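# Seat flat cable's free end and close connector latch

## Task

Insert the loose end of the flat cable fully into the connector that is still empty and close that connector's latch, while the cable's opposite end stays locked in the other connector.

## Robot and tools

Robot: two arms, left_arm and right_arm, each with a two-finger gripper. Their root links sit at about (-0.044, +0.307, +0.023) m for left_arm and (-0.039, -0.251, +0.028) m for right_arm, both nearly unrotated about z.

Scene frame: origin at table-top height, halfway between the arms' nominal bases; +z up, +x out over the table, left_arm on the +y side. Arm names do not match left and right in the images. Gripper frame: the fingers point along its +z and open and close along its y. end_effector_position is the point between the finger pads, roughly 1 cm behind the tips. Printed hand poses may be off by a few centimetres, more at long reach.

execute_actions(actions, cameras): actions is a list of actions. Each action is a table of up to 15 rows, one row per 1/30 s step; a shorter table repeats its last row to step 15. Every row is a single list of 14 numbers, each in [-1, 1], covering both arms even if one stays still: dx, dy, dz, rx, ry, rz, opening for left_arm, then the same seven for right_arm. dx to rz are offsets, not poses: they count from that arm's Hand target at the start of the action, along that Hand target's own axes. All rows of one action count from that same start, not from the row before; the next action starts from the new Hand target, so sending the same offset twice moves twice as far. Scale: 1.0 equals 0.6 m or 180 degrees; rx, ry, rz form one rotation vector. opening is absolute, not an offset: +1 fully open (0.094 m), -1 closed. To leave an arm alone, send six zeros for its pose and repeat its current opening (a 0 there really means half open). Images come back only when actions is [] or cameras names them; ["all"] gives every camera. Each step the commanded orientation is clipped to within 40 degrees of the measured one.

move(target, speed, blend, opening_speed, grip_force, blocking, cameras): target is one 14-number row laid out as above, or a list of up to 15 such rows. Every row is an offset from the Hand targets at the move's start, in each Hand target's own axes, never from the previous row; openings stay absolute. speed: top path speed in m/s, 0.002 to 2.9, default 0.25; turning is capped at twice that in rad/s. One number or one per target. blend: corner rounding in m for a list; 0 (default) stops at each target. opening_speed: rate of the commanded opening, per second on the -1..1 scale, at least 0.2; use it when closing on something fragile. grip_force: newtons per finger pad, 10 to 50, one number or one per arm; it persists, and below 50 the fingers close slowly. blocking=false returns after about 0.5 s while the move runs on. Paths are straight, do not avoid obstacles, and stop after 10 s even if short. Keep paths away from an arm's own base, or the elbow may swing round fast. Faster moves lag and stray more and hit harder; aiming far past a contact presses harder.

wait(seconds): 0 to 3600; lets the scene run without new commands; ends early if a running move ends. stop(): brakes a running move. zoom_image(camera, region): region is [x0, y0, x1, y1] in pixels of that camera's latest image, origin top-left, at most 504 wide and 504 high; only cameras in the newest images. read_manual(section): licence texts only, "licences". finished_scene(scene): ends the current scene, given its number; irreversible, so call it only once the cable is seated and latched and stays so with the robot let go.

Cameras, all 896x504: cam_high, cam_face, cam_latch, cam_slot, cam_left_wrist, cam_right_wrist. Calibration lines give intrinsics and T_world_to_cam; fixed cameras may be shifted a few mm or up to about 2 degrees. Wrist images may lag during motion.

Results: per arm end_effector_position (m) and end_effector_quat_wxyz in the scene frame; Hand target, the last commanded pose after clipping, from which the next offsets count; Tool commands; grip_measured, the measured finger opening on the -1..1 scale (reads slightly wide when empty, slightly narrow under a hard squeeze); Joint positions (last number the opening in m); Joint velocities, omitted or 'within noise' when still; Joint torques (no sign of contact by themselves; joints 1 to 3 wrap at ±28 N m). A move adds a 'move:' line: done (within 10 mm and 2 degrees), off_target, moving, held or fault, plus limits=paced (pose clipped) or limits=held (steps withheld). Done does not mean contact or no contact. MOTOR HOT appears at 75 °C; an OVER-TEMPERATURE FAULT at 90 °C folds that arm away for good; FAULT lines report stops.

Behaviour: friction and weight can leave a gripper a few cm short of its command in free air; a later execute_actions call, even all zeros, requests the Hand target again, else send the remaining gap as an offset. Tiny moves may not start. A blocked arm keeps pushing; to stop a push, command its target back beyond the gripper. To release, command an opening well above grip_measured. Near a joint-1 axis, small wrist motions can swing the whole arm.

Avoid: dropping or releasing moving parts, slamming, hard pushes on fixed or heavy items, anything falling off the table, contact or gripping between the two arms (can end the scene), strain on wrist camera cables, stretched or stalled arms that heat motors, and needless stops.

Each tool is called after "Request:" as name(argument=value, ...) on one line, values as JSON.

## Session

Request:
execute_actions(actions=[])

Scene clock: 0.00 s.
left_arm: end_effector_position=(+0.1837, +0.2745, +0.2428) grip_measured=+1.000 end_effector_quat_wxyz=(+0.639, -0.002, +0.742, -0.205) | right_arm: end_effector_position=(+0.1329, -0.4462, +0.1635) grip_measured=+1.000 end_effector_quat_wxyz=(+0.536, +0.175, +0.817, -0.118)
Joint positions: left_arm=[0.377 0.115 0.273 -0.284 0.649 -0.237 0.094] | right_arm=[-1.431 0.738 0.315 -0.237 -0.867 -0.541 0.094]
Joint velocities: within noise
Joint torques (N m): no reading
Heat: left arm: 30 °C; right arm: 34 °C.
Hand target: left_arm +0.1826, +0.2739, +0.2506; +0.647, +0.003, +0.736, -0.202 | right_arm +0.1341, -0.4460, +0.1687; +0.541, +0.170, +0.815, -0.120
Tool commands: left_gripper/opening=+1.0 right_gripper/opening=+1.0

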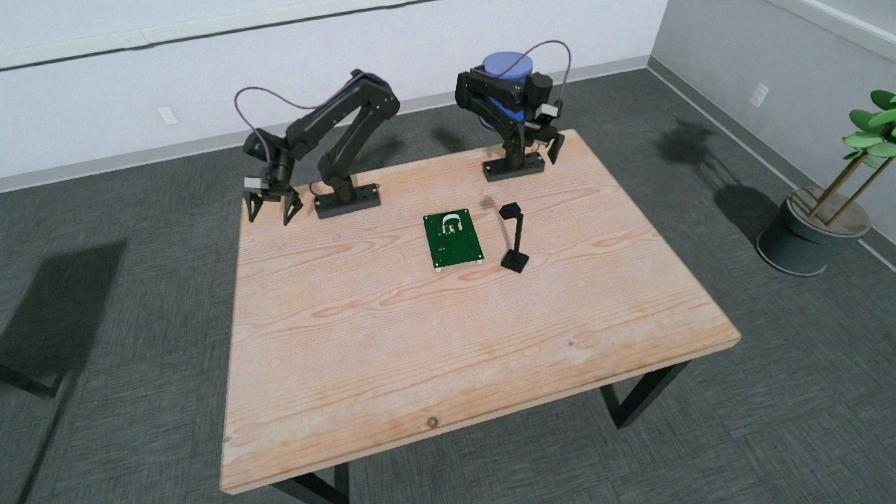

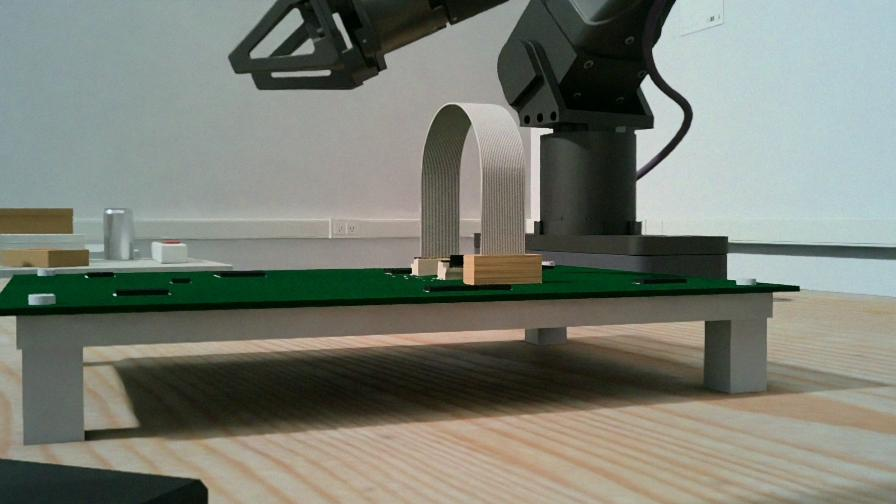

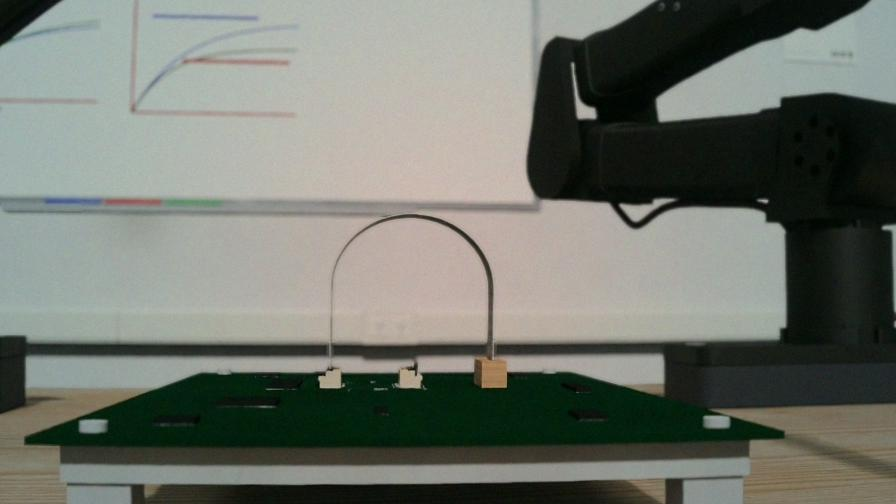

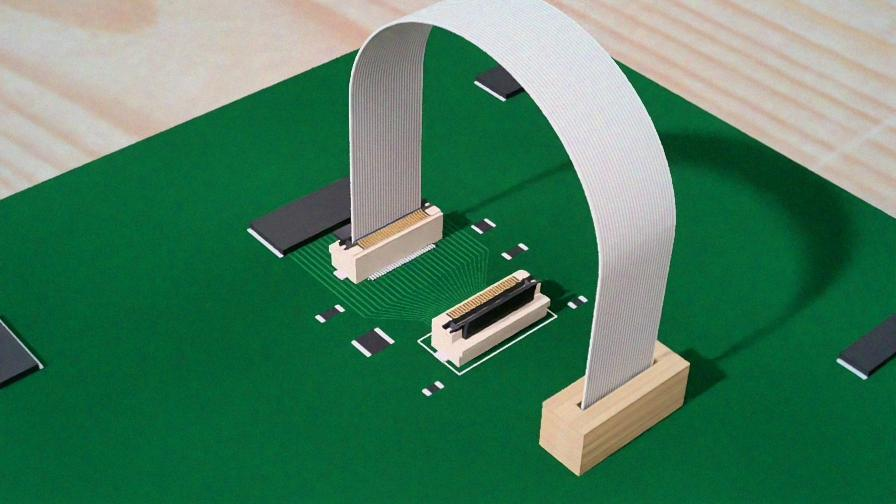

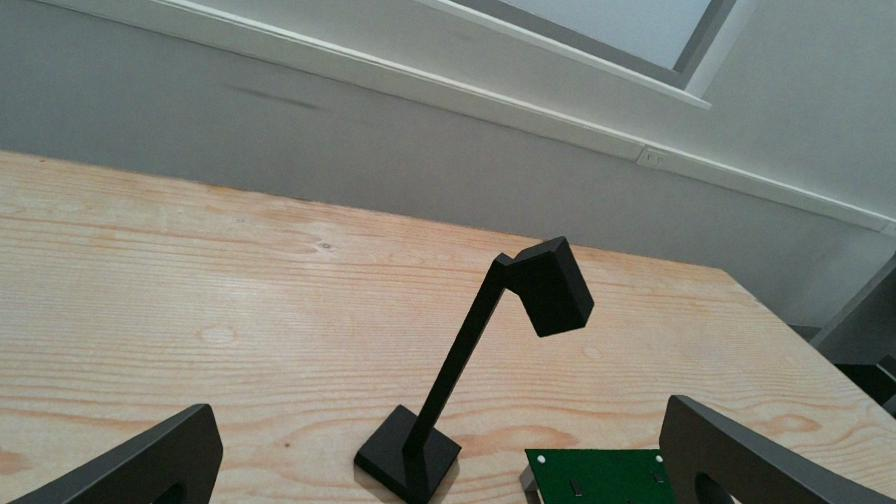

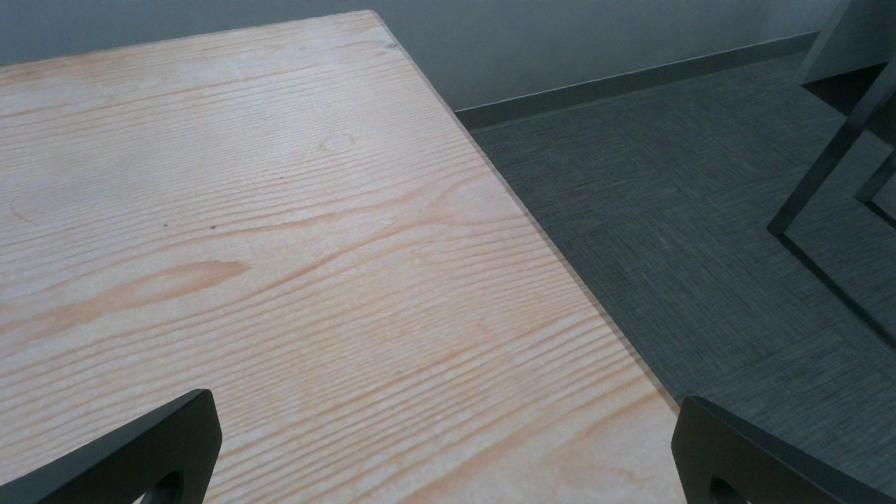

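Request:
zoom_image(camera="cam_slot", region=[300, 170, 720, 490])

Request:
zoom_image(camera="cam_latch", region=[300, 330, 540, 420])

Request:
zoom_image(camera="cam_face", region=[380, 80, 600, 300])

Scaled by 1.200 from the camera's image (finer frame: 1280x720).

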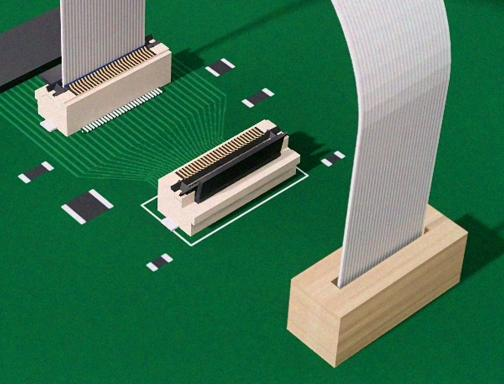

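Scaled by 2.100 from the camera's image (finer frame: 1280x720).

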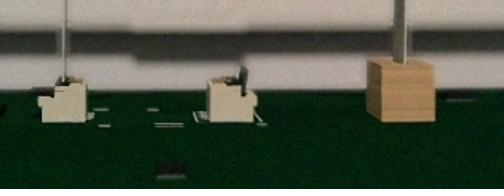

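Scaled by 2.291 from the camera's image (finer frame: 1280x720).

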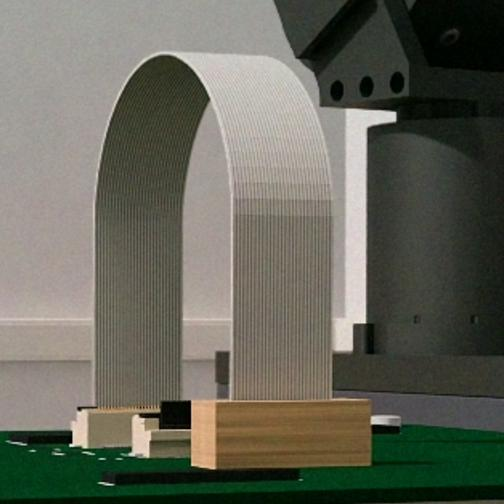

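Request:
move(target=[[0.334,-0.270,0.0692,-0.088,0.2133,0.0656,-0.36,0,0,0,0,0,0,1]], cameras=["cam_face","cam_latch","cam_slot","cam_left_wrist"])

Scene clock: 14.83 s.
left_arm: end_effector_position=(+0.1418, +0.0689, +0.0929) grip_measured=-0.358 end_effector_quat_wxyz=(+0.368, +0.064, +0.928, -0.017) | right_arm: end_effector_position=(+0.1329, -0.4462, +0.1635) grip_measured=+1.000 end_effector_quat_wxyz=(+0.536, +0.175, +0.817, -0.118)
Joint positions: left_arm=[-1.271 1.435 0.732 -0.53 -0.688 -1.043 0.03] | right_arm=[-1.431 0.738 0.315 -0.237 -0.867 -0.541 0.094]
Joint torques (N m): left_arm=[-0.4 -3.88 10.32 0.71 -0.61 -0.09] | right_arm=[-0.1 -0.47 8.88 1.38 -0.48 -0.01]
Heat: left arm: 31 °C; right arm: 35 °C.
Hand target: left_arm +0.1461, +0.0613, +0.1036; +0.381, +0.056, +0.922, -0.022 | right_arm +0.1341, -0.4460, +0.1687; +0.541, +0.170, +0.815, -0.120
Off the commanded pose: left_arm 0.014 m, 2 deg | right_arm 0.005 m, 1 deg.
move: off_target (left_arm)
cam_left_wrist: T_world_to_cam=[[-0.14946, -0.98851, -0.0225, 0.09084], [-0.93344, 0.14857, -0.32651, 0.19157], [0.3261, -0.0278, -0.94493, 0.13751]] pos_world=[0.14756, 0.06516, 0.19453]

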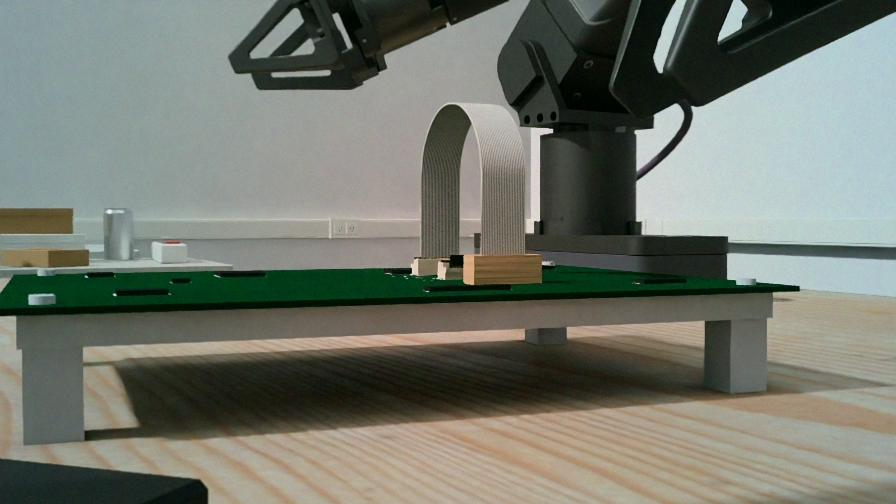

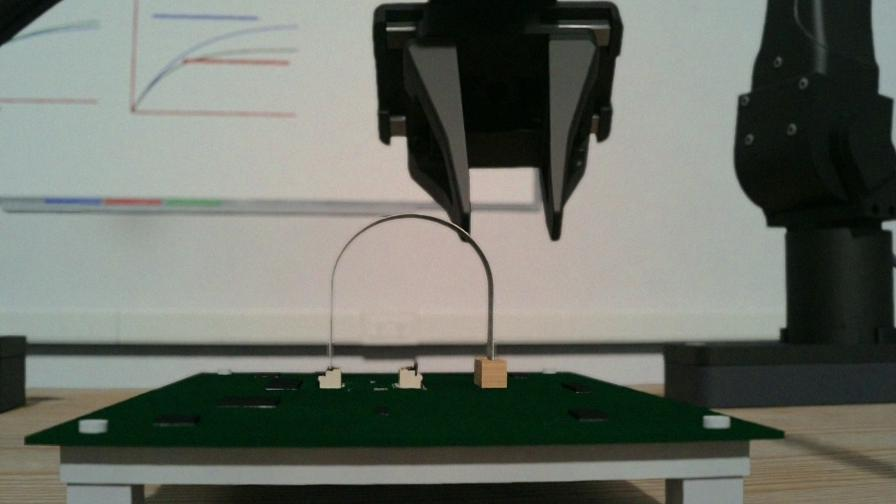

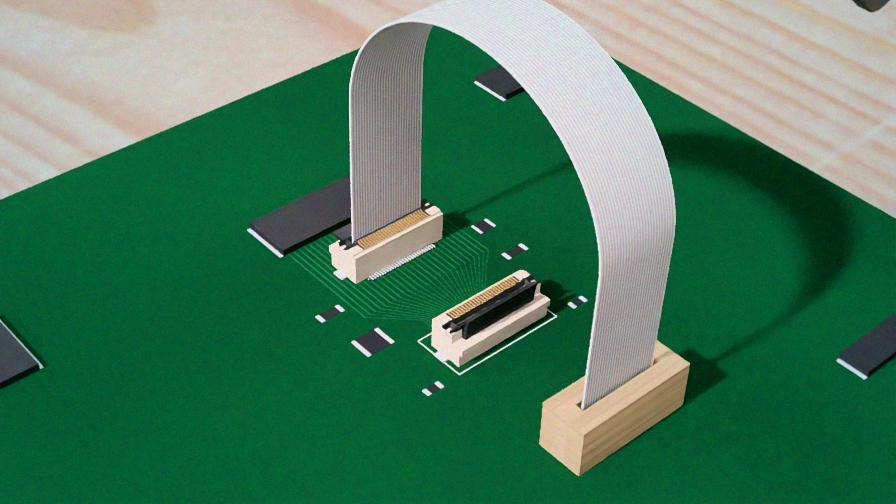

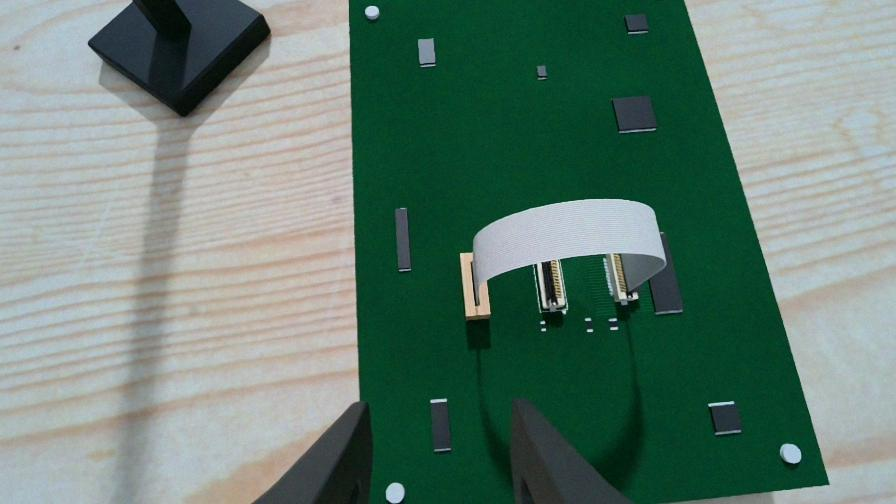

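Request:
move(target=[[-0.0157,-0.013,0.0933,-0.0118,0,-0.0118,-0.36,0,0,0,0,0,0,1]], speed=0.12, cameras=["cam_face","cam_latch","cam_slot","cam_left_wrist"])

Scene clock: 18.17 s.
left_arm: end_effector_position=(+0.1808, +0.0614, +0.0604) grip_measured=-0.358 end_effector_quat_wxyz=(+0.366, +0.043, +0.930, +0.005) | right_arm: end_effector_position=(+0.1329, -0.4462, +0.1635) grip_measured=+1.000 end_effector_quat_wxyz=(+0.536, +0.175, +0.817, -0.118)
Joint positions: left_arm=[-1.146 1.62 0.756 -0.34 -0.67 -0.957 0.03] | right_arm=[-1.431 0.738 0.315 -0.237 -0.867 -0.541 0.094]
Joint torques (N m): left_arm=[0.53 -5.04 9.83 1.16 -0.45 0.01] | right_arm=[-0.09 -0.46 8.91 1.37 -0.47 0.02]
Heat: left arm: 31 °C; right arm: 35 °C.
Hand target: left_arm +0.1911, +0.0480, +0.0707; +0.382, +0.032, +0.924, -0.012 | right_arm +0.1341, -0.4460, +0.1687; +0.541, +0.170, +0.815, -0.120
Off the commanded pose: left_arm 0.020 m, 3 deg | right_arm 0.005 m, 1 deg.
move: off_target (left_arm)
cam_left_wrist: T_world_to_cam=[[-0.09419, -0.9944, -0.04803, 0.0805], [-0.94139, 0.10466, -0.32066, 0.22232], [0.32389, 0.01502, -0.94598, 0.09174]] pos_world=[0.18716, 0.0554, 0.16194]

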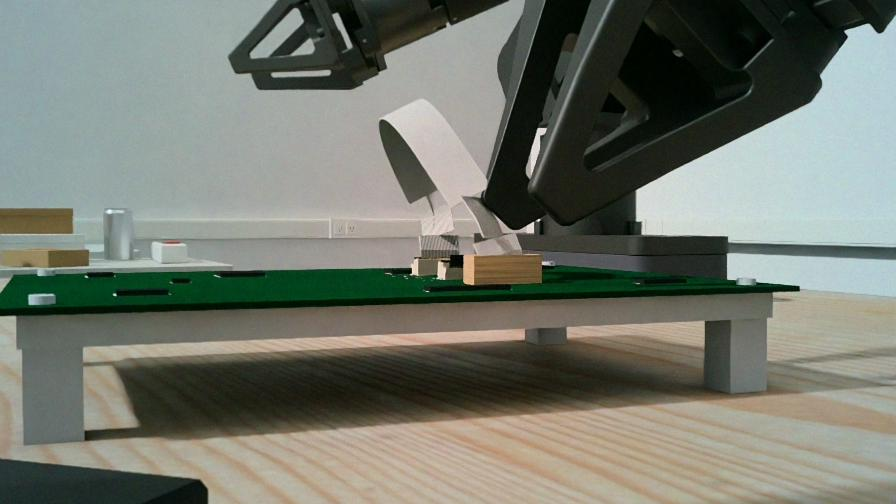

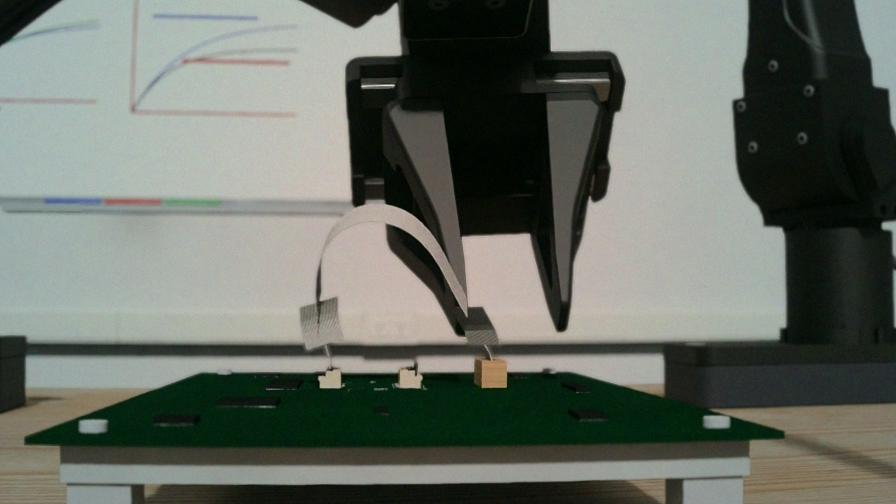

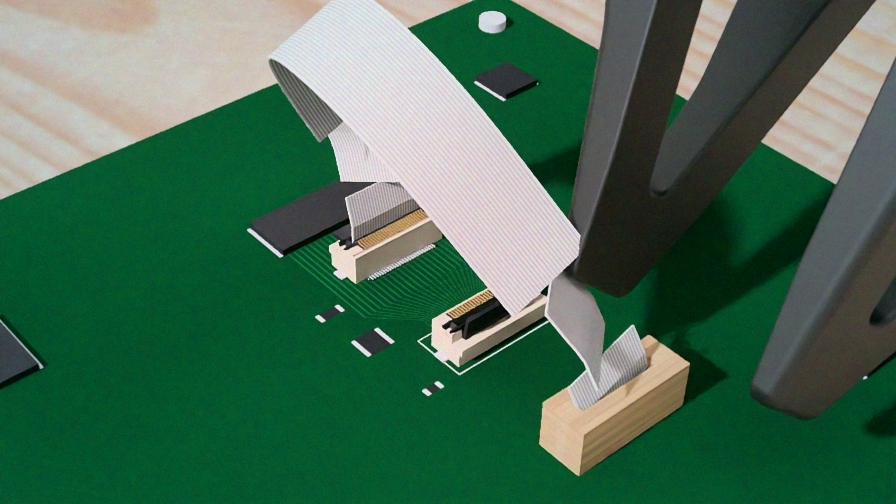

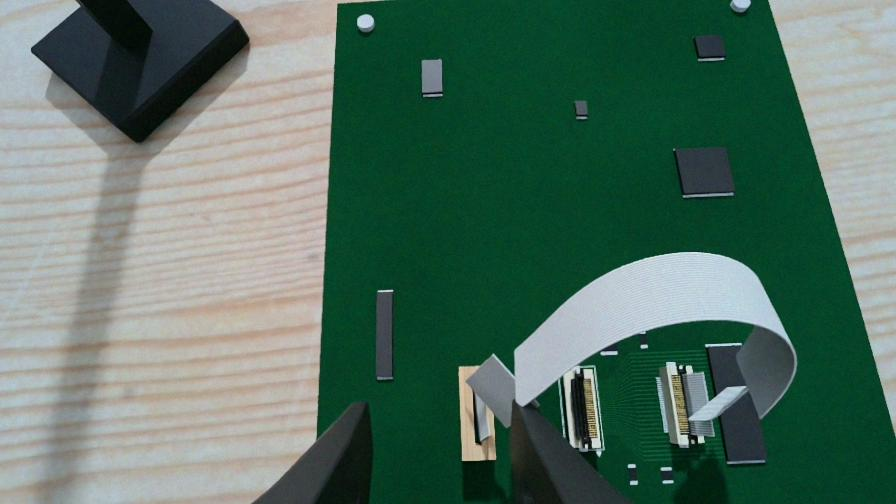

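Request:
move(target=[[0,-0.008,-0.1,0,0,0,-0.2,0,0,0,0,0,0,1]], speed=0.15, cameras=["cam_face","cam_latch","cam_slot","cam_left_wrist"])

Scene clock: 20.57 s.
left_arm: end_effector_position=(+0.1438, +0.0554, +0.0940) grip_measured=-0.203 end_effector_quat_wxyz=(+0.364, +0.045, +0.930, +0.007) | right_arm: end_effector_position=(+0.1329, -0.4462, +0.1635) grip_measured=+1.000 end_effector_quat_wxyz=(+0.536, +0.175, +0.817, -0.118)
Joint positions: left_arm=[-1.286 1.545 0.849 -0.624 -0.709 -1.129 0.037] | right_arm=[-1.431 0.738 0.315 -0.237 -0.867 -0.541 0.094]
Joint torques (N m): left_arm=[-0.39 -6.95 10.43 0.52 -0.64 -0.11] | right_arm=[-0.06 -0.5 8.91 1.37 -0.47 -0.02]
Heat: left arm: 31 °C; right arm: 35 °C.
Hand target: left_arm +0.1485, +0.0460, +0.1131; +0.382, +0.032, +0.924, -0.012 | right_arm +0.1341, -0.4460, +0.1687; +0.541, +0.170, +0.815, -0.120
Off the commanded pose: left_arm 0.022 m, 3 deg | right_arm 0.005 m, 1 deg.
move: off_target (left_arm)
cam_left_wrist: T_world_to_cam=[[-0.09623, -0.994, -0.05198, 0.07336], [-0.94265, 0.10777, -0.3159, 0.19849], [0.31961, 0.0186, -0.94737, 0.13609]] pos_world=[0.15067, 0.04899, 0.19545]

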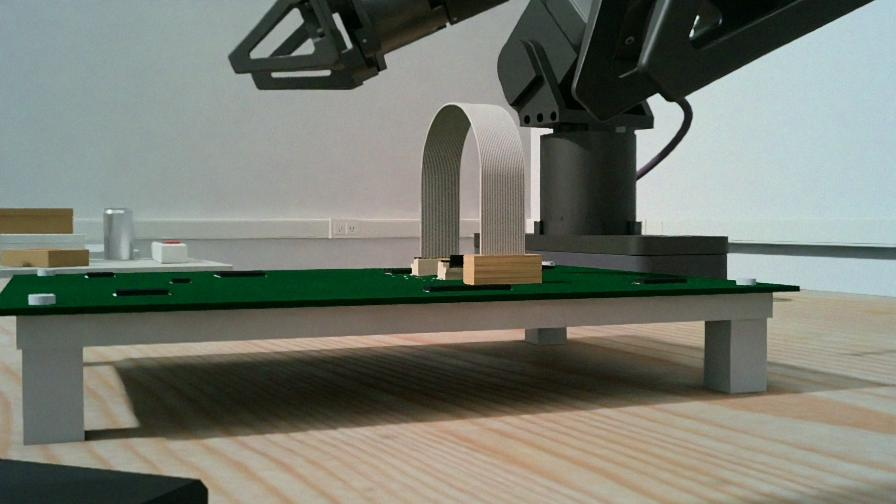

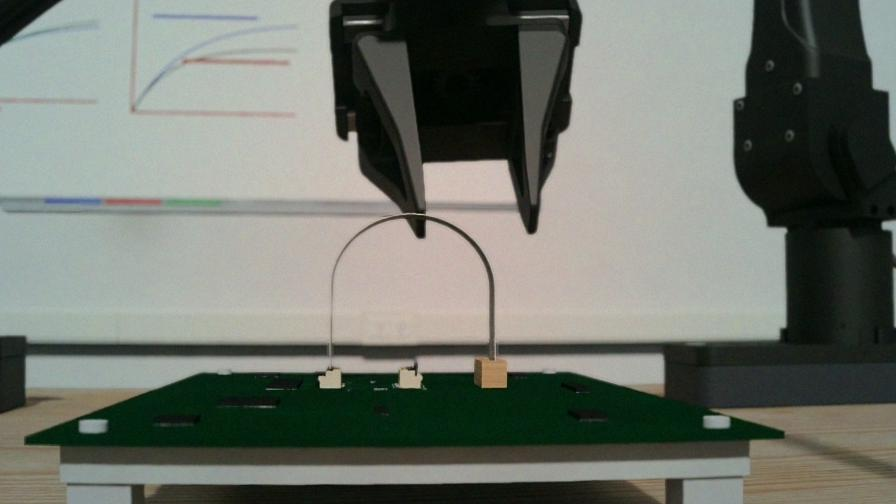

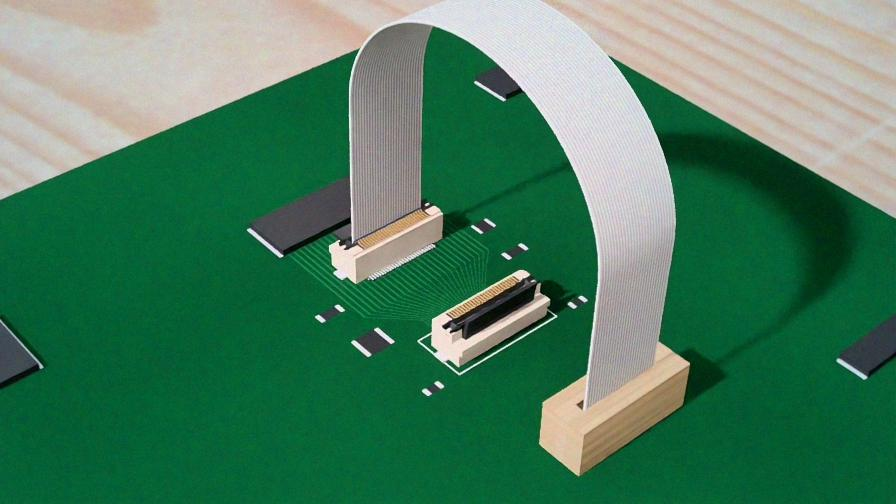

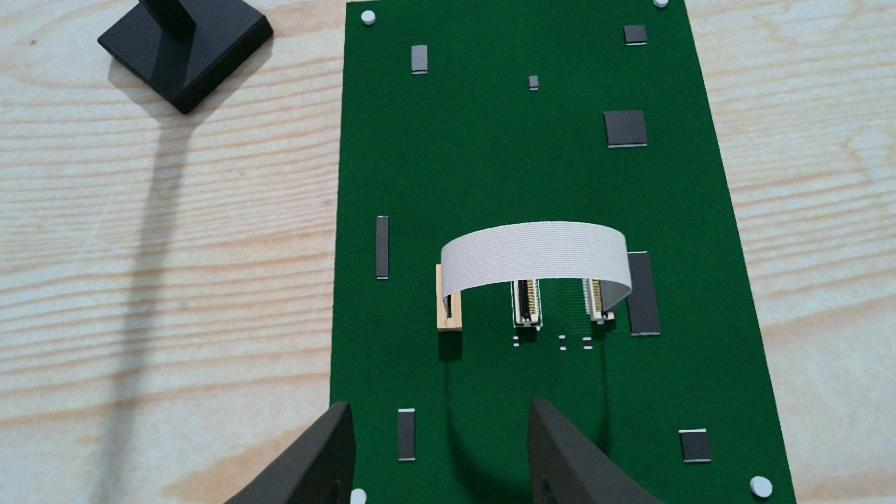

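Request:
move(target=[[-0.008,-0.0017,0.1113,-0.006,0,-0.006,-0.5,0,0,0,0,0,0,1]], speed=0.12, cameras=["cam_face","cam_latch","cam_slot","cam_left_wrist"])

Scene clock: 23.90 s.
left_arm: end_effector_position=(+0.1957, +0.0396, +0.0714) grip_measured=-0.498 end_effector_quat_wxyz=(+0.376, +0.021, +0.926, -0.011) | right_arm: end_effector_position=(+0.1329, -0.4462, +0.1635) grip_measured=+1.000 end_effector_quat_wxyz=(+0.536, +0.175, +0.817, -0.118)
Joint positions: left_arm=[-1.132 1.673 0.849 -0.34 -0.675 -0.974 0.024] | right_arm=[-1.431 0.738 0.315 -0.237 -0.867 -0.541 0.094]
Joint torques (N m): left_arm=[0.38 -5.71 5.79 1.12 -0.48 0.07] | right_arm=[-0.1 -0.44 8.9 1.37 -0.47 -0.01]
Heat: left arm: 31 °C; right arm: 35 °C.
Hand target: left_arm +0.1988, +0.0417, +0.0692; +0.382, +0.020, +0.924, -0.007 | right_arm +0.1341, -0.4460, +0.1687; +0.541, +0.170, +0.815, -0.120
Off the commanded pose: left_arm 0.004 m, 1 deg | right_arm 0.005 m, 1 deg.
move: done
cam_left_wrist: T_world_to_cam=[[-0.0656, -0.99784, -0.00299, 0.05208], [-0.93722, 0.06264, -0.34307, 0.24463], [0.34251, -0.0197, -0.93931, 0.09489]] pos_world=[0.20019, 0.03851, 0.17321]

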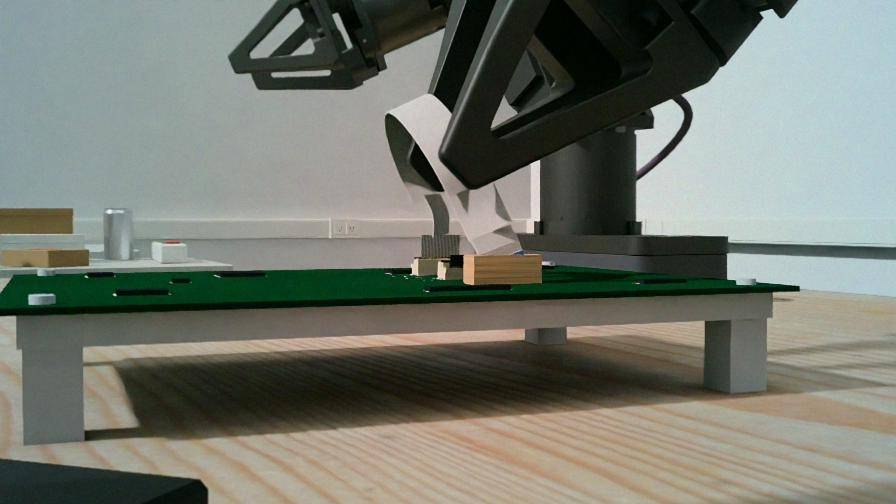

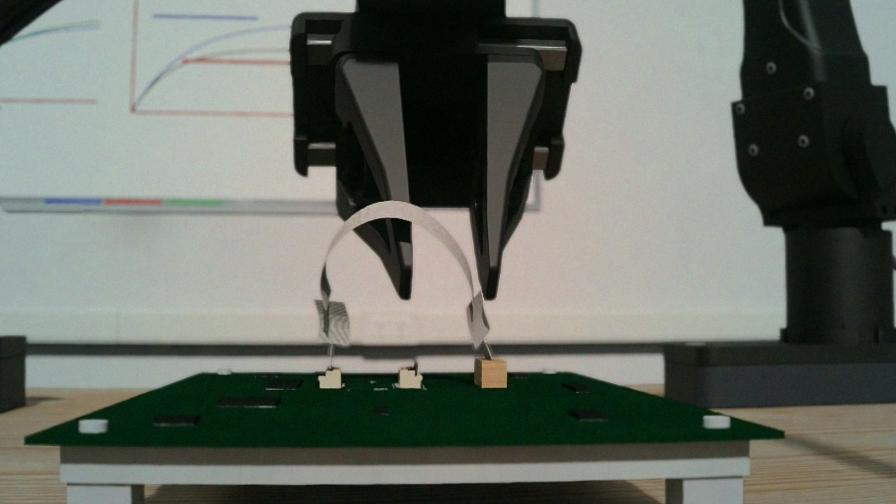

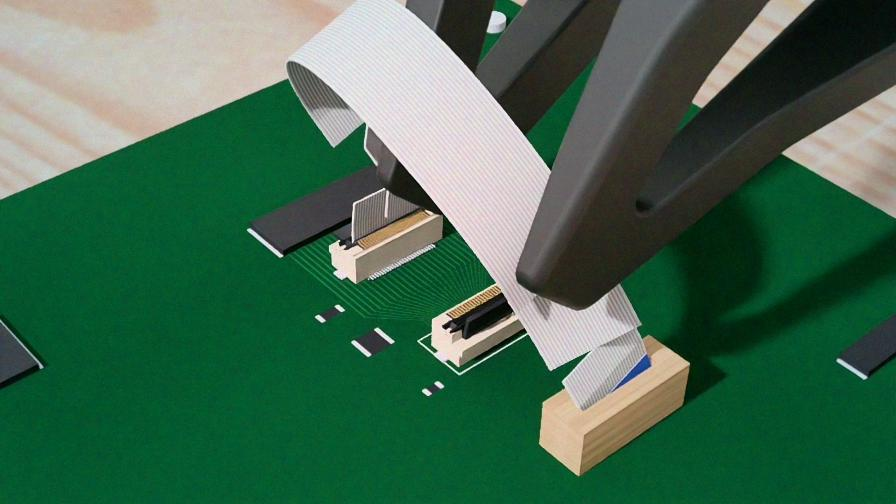

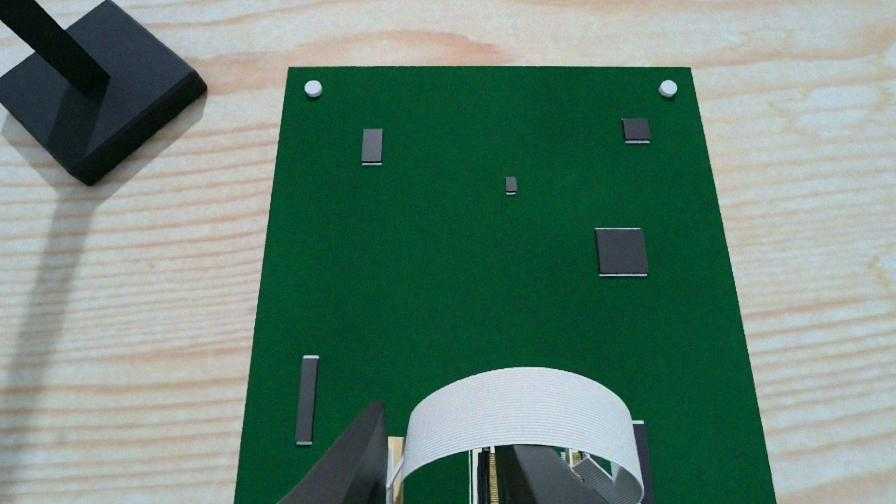

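Request:
move(target=[[0,0,-0.085,0,0,0,-0.45,0,0,0,0,0,0,1],[0.02,0.023,-0.095,0,0,0,-0.45,0,0,0,0,0,0,1]], speed=0.15, blend=[0.01,0])

Scene clock: 26.47 s.
left_arm: end_effector_position=(+0.1500, +0.0525, +0.0938) grip_measured=-0.453 end_effector_quat_wxyz=(+0.370, +0.025, +0.929, -0.006) | right_arm: end_effector_position=(+0.1329, -0.4462, +0.1635) grip_measured=+1.000 end_effector_quat_wxyz=(+0.536, +0.175, +0.817, -0.118)
Joint positions: left_arm=[-1.27 1.55 0.844 -0.582 -0.713 -1.143 0.026] | right_arm=[-1.431 0.738 0.315 -0.237 -0.867 -0.541 0.094]
Joint torques (N m): left_arm=[-0.36 -7.57 5.65 0.59 -0.64 -0.11] | right_arm=[-0.09 -0.5 8.9 1.39 -0.48 0]
Heat: left arm: 31 °C; right arm: 35 °C.
Hand target: left_arm +0.1507, +0.0575, +0.1010; +0.382, +0.020, +0.924, -0.007 | right_arm +0.1341, -0.4460, +0.1687; +0.541, +0.170, +0.815, -0.120
Off the commanded pose: left_arm 0.009 m, 2 deg | right_arm 0.005 m, 1 deg.
move: done; blend cut to 0.0096 m at target 1

Request:
move(target=[[-0.004,-0.001,0.0463,0,0,0,-0.45,0,0,0,0,0,0,1]], speed=0.08, cameras=["cam_latch","cam_slot","cam_left_wrist"])

Scene clock: 28.17 s.
left_arm: end_effector_position=(+0.1698, +0.0527, +0.0867) grip_measured=-0.453 end_effector_quat_wxyz=(+0.378, +0.019, +0.926, -0.013) | right_arm: end_effector_position=(+0.1329, -0.4462, +0.1635) grip_measured=+1.000 end_effector_quat_wxyz=(+0.536, +0.175, +0.817, -0.118)
Joint positions: left_arm=[-1.204 1.567 0.81 -0.457 -0.704 -1.062 0.026] | right_arm=[-1.431 0.738 0.315 -0.237 -0.867 -0.541 0.094]
Joint torques (N m): left_arm=[0.38 -4.98 5.55 0.99 -0.45 0.05] | right_arm=[-0.06 -0.44 8.92 1.37 -0.46 -0.02]
Heat: left arm: 31 °C; right arm: 35 °C.
Hand target: left_arm +0.1720, +0.0560, +0.0832; +0.382, +0.020, +0.924, -0.007 | right_arm +0.1341, -0.4460, +0.1687; +0.541, +0.170, +0.815, -0.120
Off the commanded pose: left_arm 0.005 m, 1 deg | right_arm 0.005 m, 1 deg.
move: done
cam_left_wrist: T_world_to_cam=[[-0.06352, -0.99797, 0.00332, 0.06255], [-0.93587, 0.05841, -0.34748, 0.22517], [0.34658, -0.02518, -0.93768, 0.11781]] pos_world=[0.17388, 0.05223, 0.1885]

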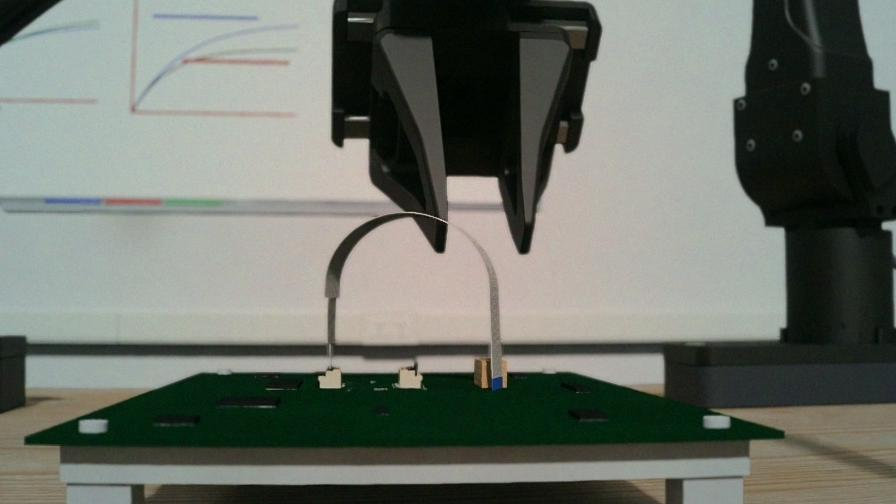

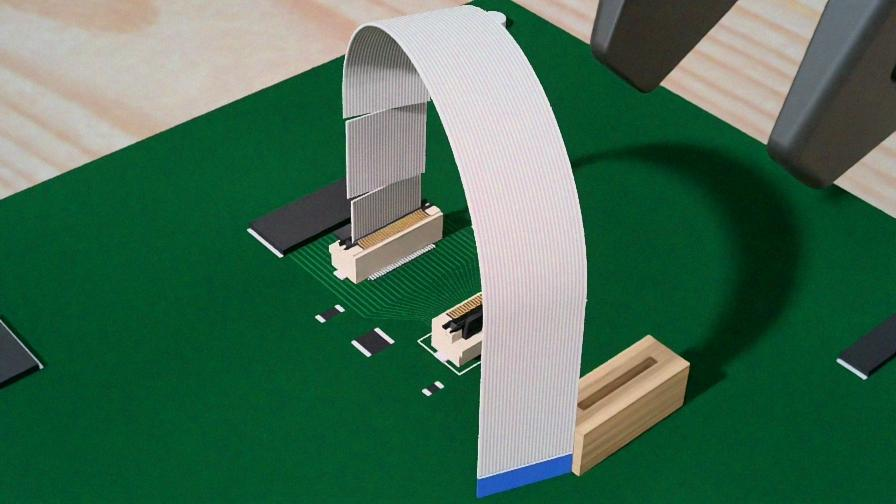

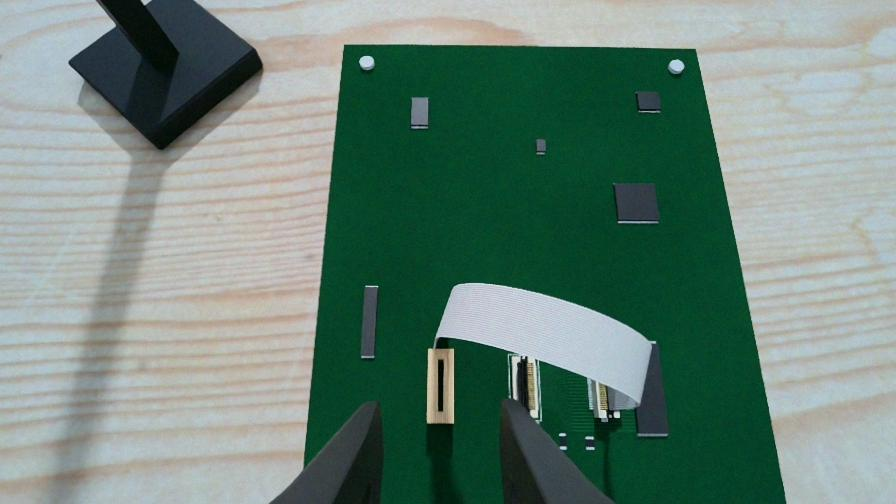

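Request:
move(target=[[-0.0104,-0.0007,0.0791,0.0491,0,0.0491,-0.45,0,0,0,0,0,0,1]], speed=0.1, cameras=["cam_latch","cam_face","cam_slot","cam_left_wrist"])

Scene clock: 33.27 s.
left_arm: end_effector_position=(+0.2083, +0.0512, +0.0575) grip_measured=-0.453 end_effector_quat_wxyz=(+0.377, +0.120, +0.917, -0.052) | right_arm: end_effector_position=(+0.1329, -0.4462, +0.1635) grip_measured=+1.000 end_effector_quat_wxyz=(+0.536, +0.175, +0.817, -0.118)
Joint positions: left_arm=[-1.016 1.588 0.647 -0.017 -0.517 -0.62 0.026] | right_arm=[-1.431 0.738 0.315 -0.237 -0.867 -0.541 0.094]
Joint torques (N m): left_arm=[0.46 -4.86 5.38 1.47 -0.26 0.05] | right_arm=[-0.08 -0.53 8.91 1.37 -0.48 -0.02]
Heat: left arm: 30 °C; right arm: 35 °C.
Hand target: left_arm +0.2099, +0.0540, +0.0540; +0.379, +0.120, +0.916, -0.049 | right_arm +0.1341, -0.4460, +0.1687; +0.541, +0.170, +0.815, -0.120
Off the commanded pose: left_arm 0.005 m, 0 deg | right_arm 0.005 m, 1 deg.
move: done
cam_left_wrist: T_world_to_cam=[[-0.27727, -0.96079, -0.00185, 0.10654], [-0.89928, 0.2602, -0.35156, 0.23348], [0.33826, -0.09581, -0.93616, 0.08237]] pos_world=[0.21164, 0.0495, 0.1594]
Images, in order (width x height): cam_face 896x504, cam_latch 896x504, cam_slot 896x504, cam_left_wrist 896x504.

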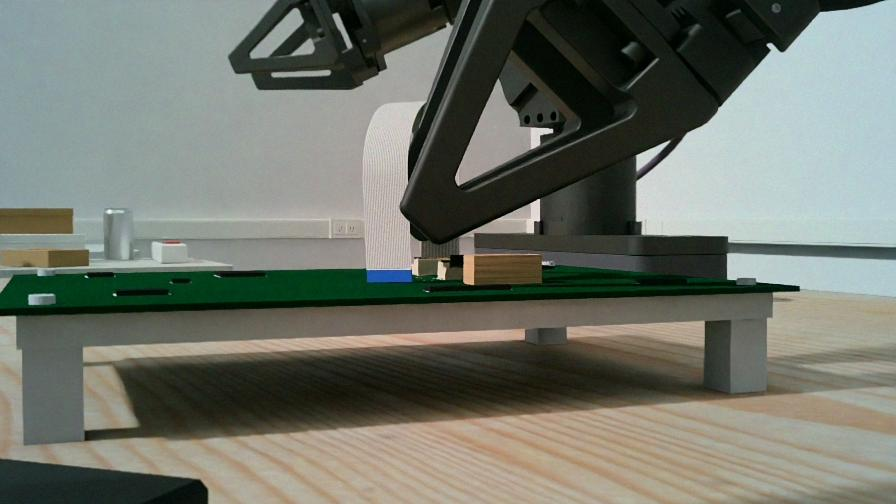

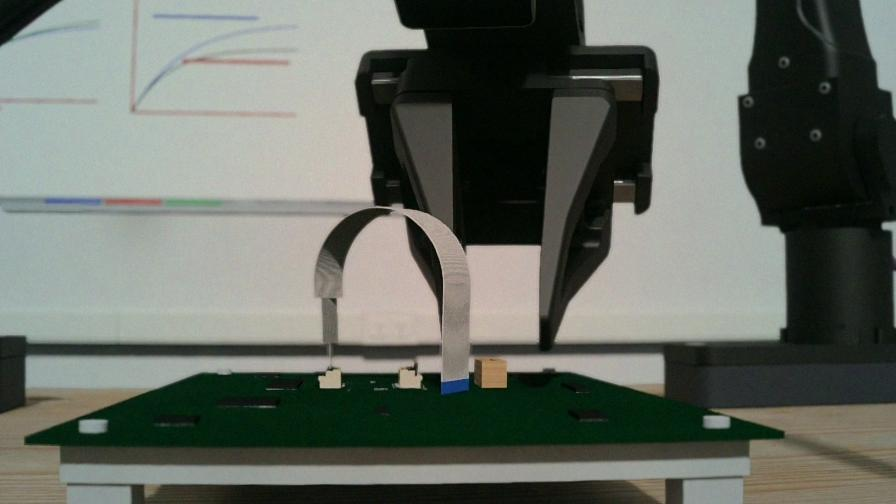

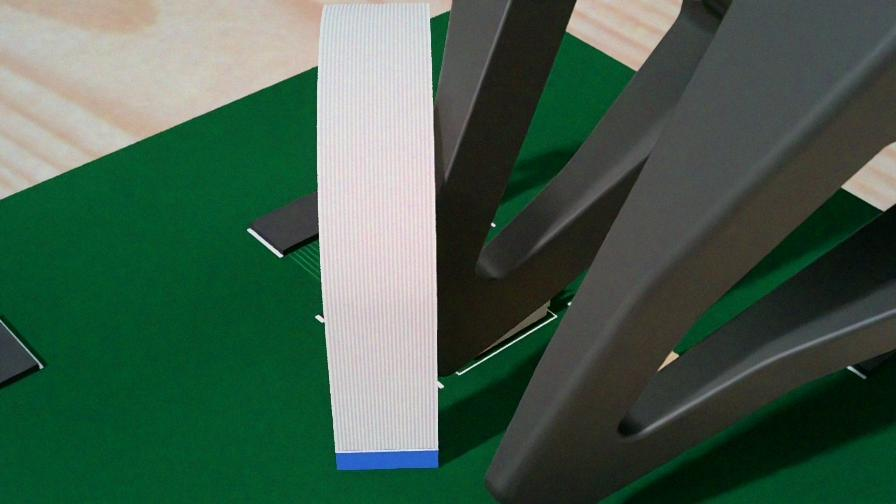

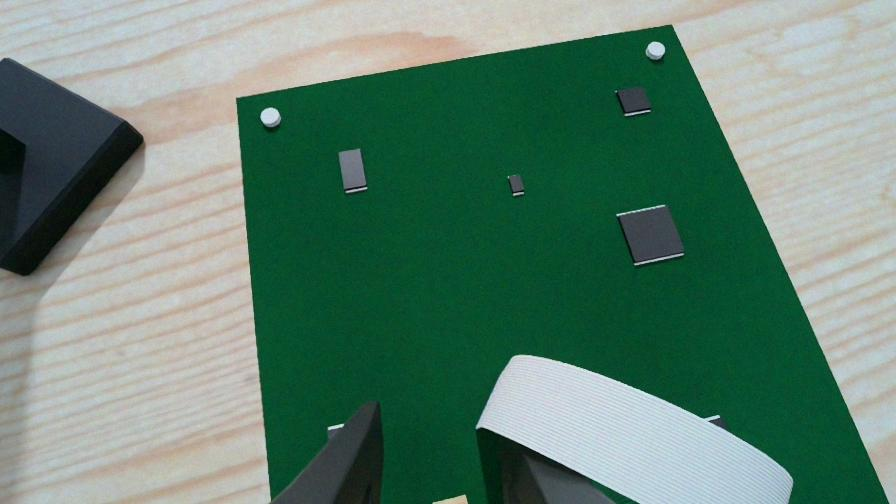

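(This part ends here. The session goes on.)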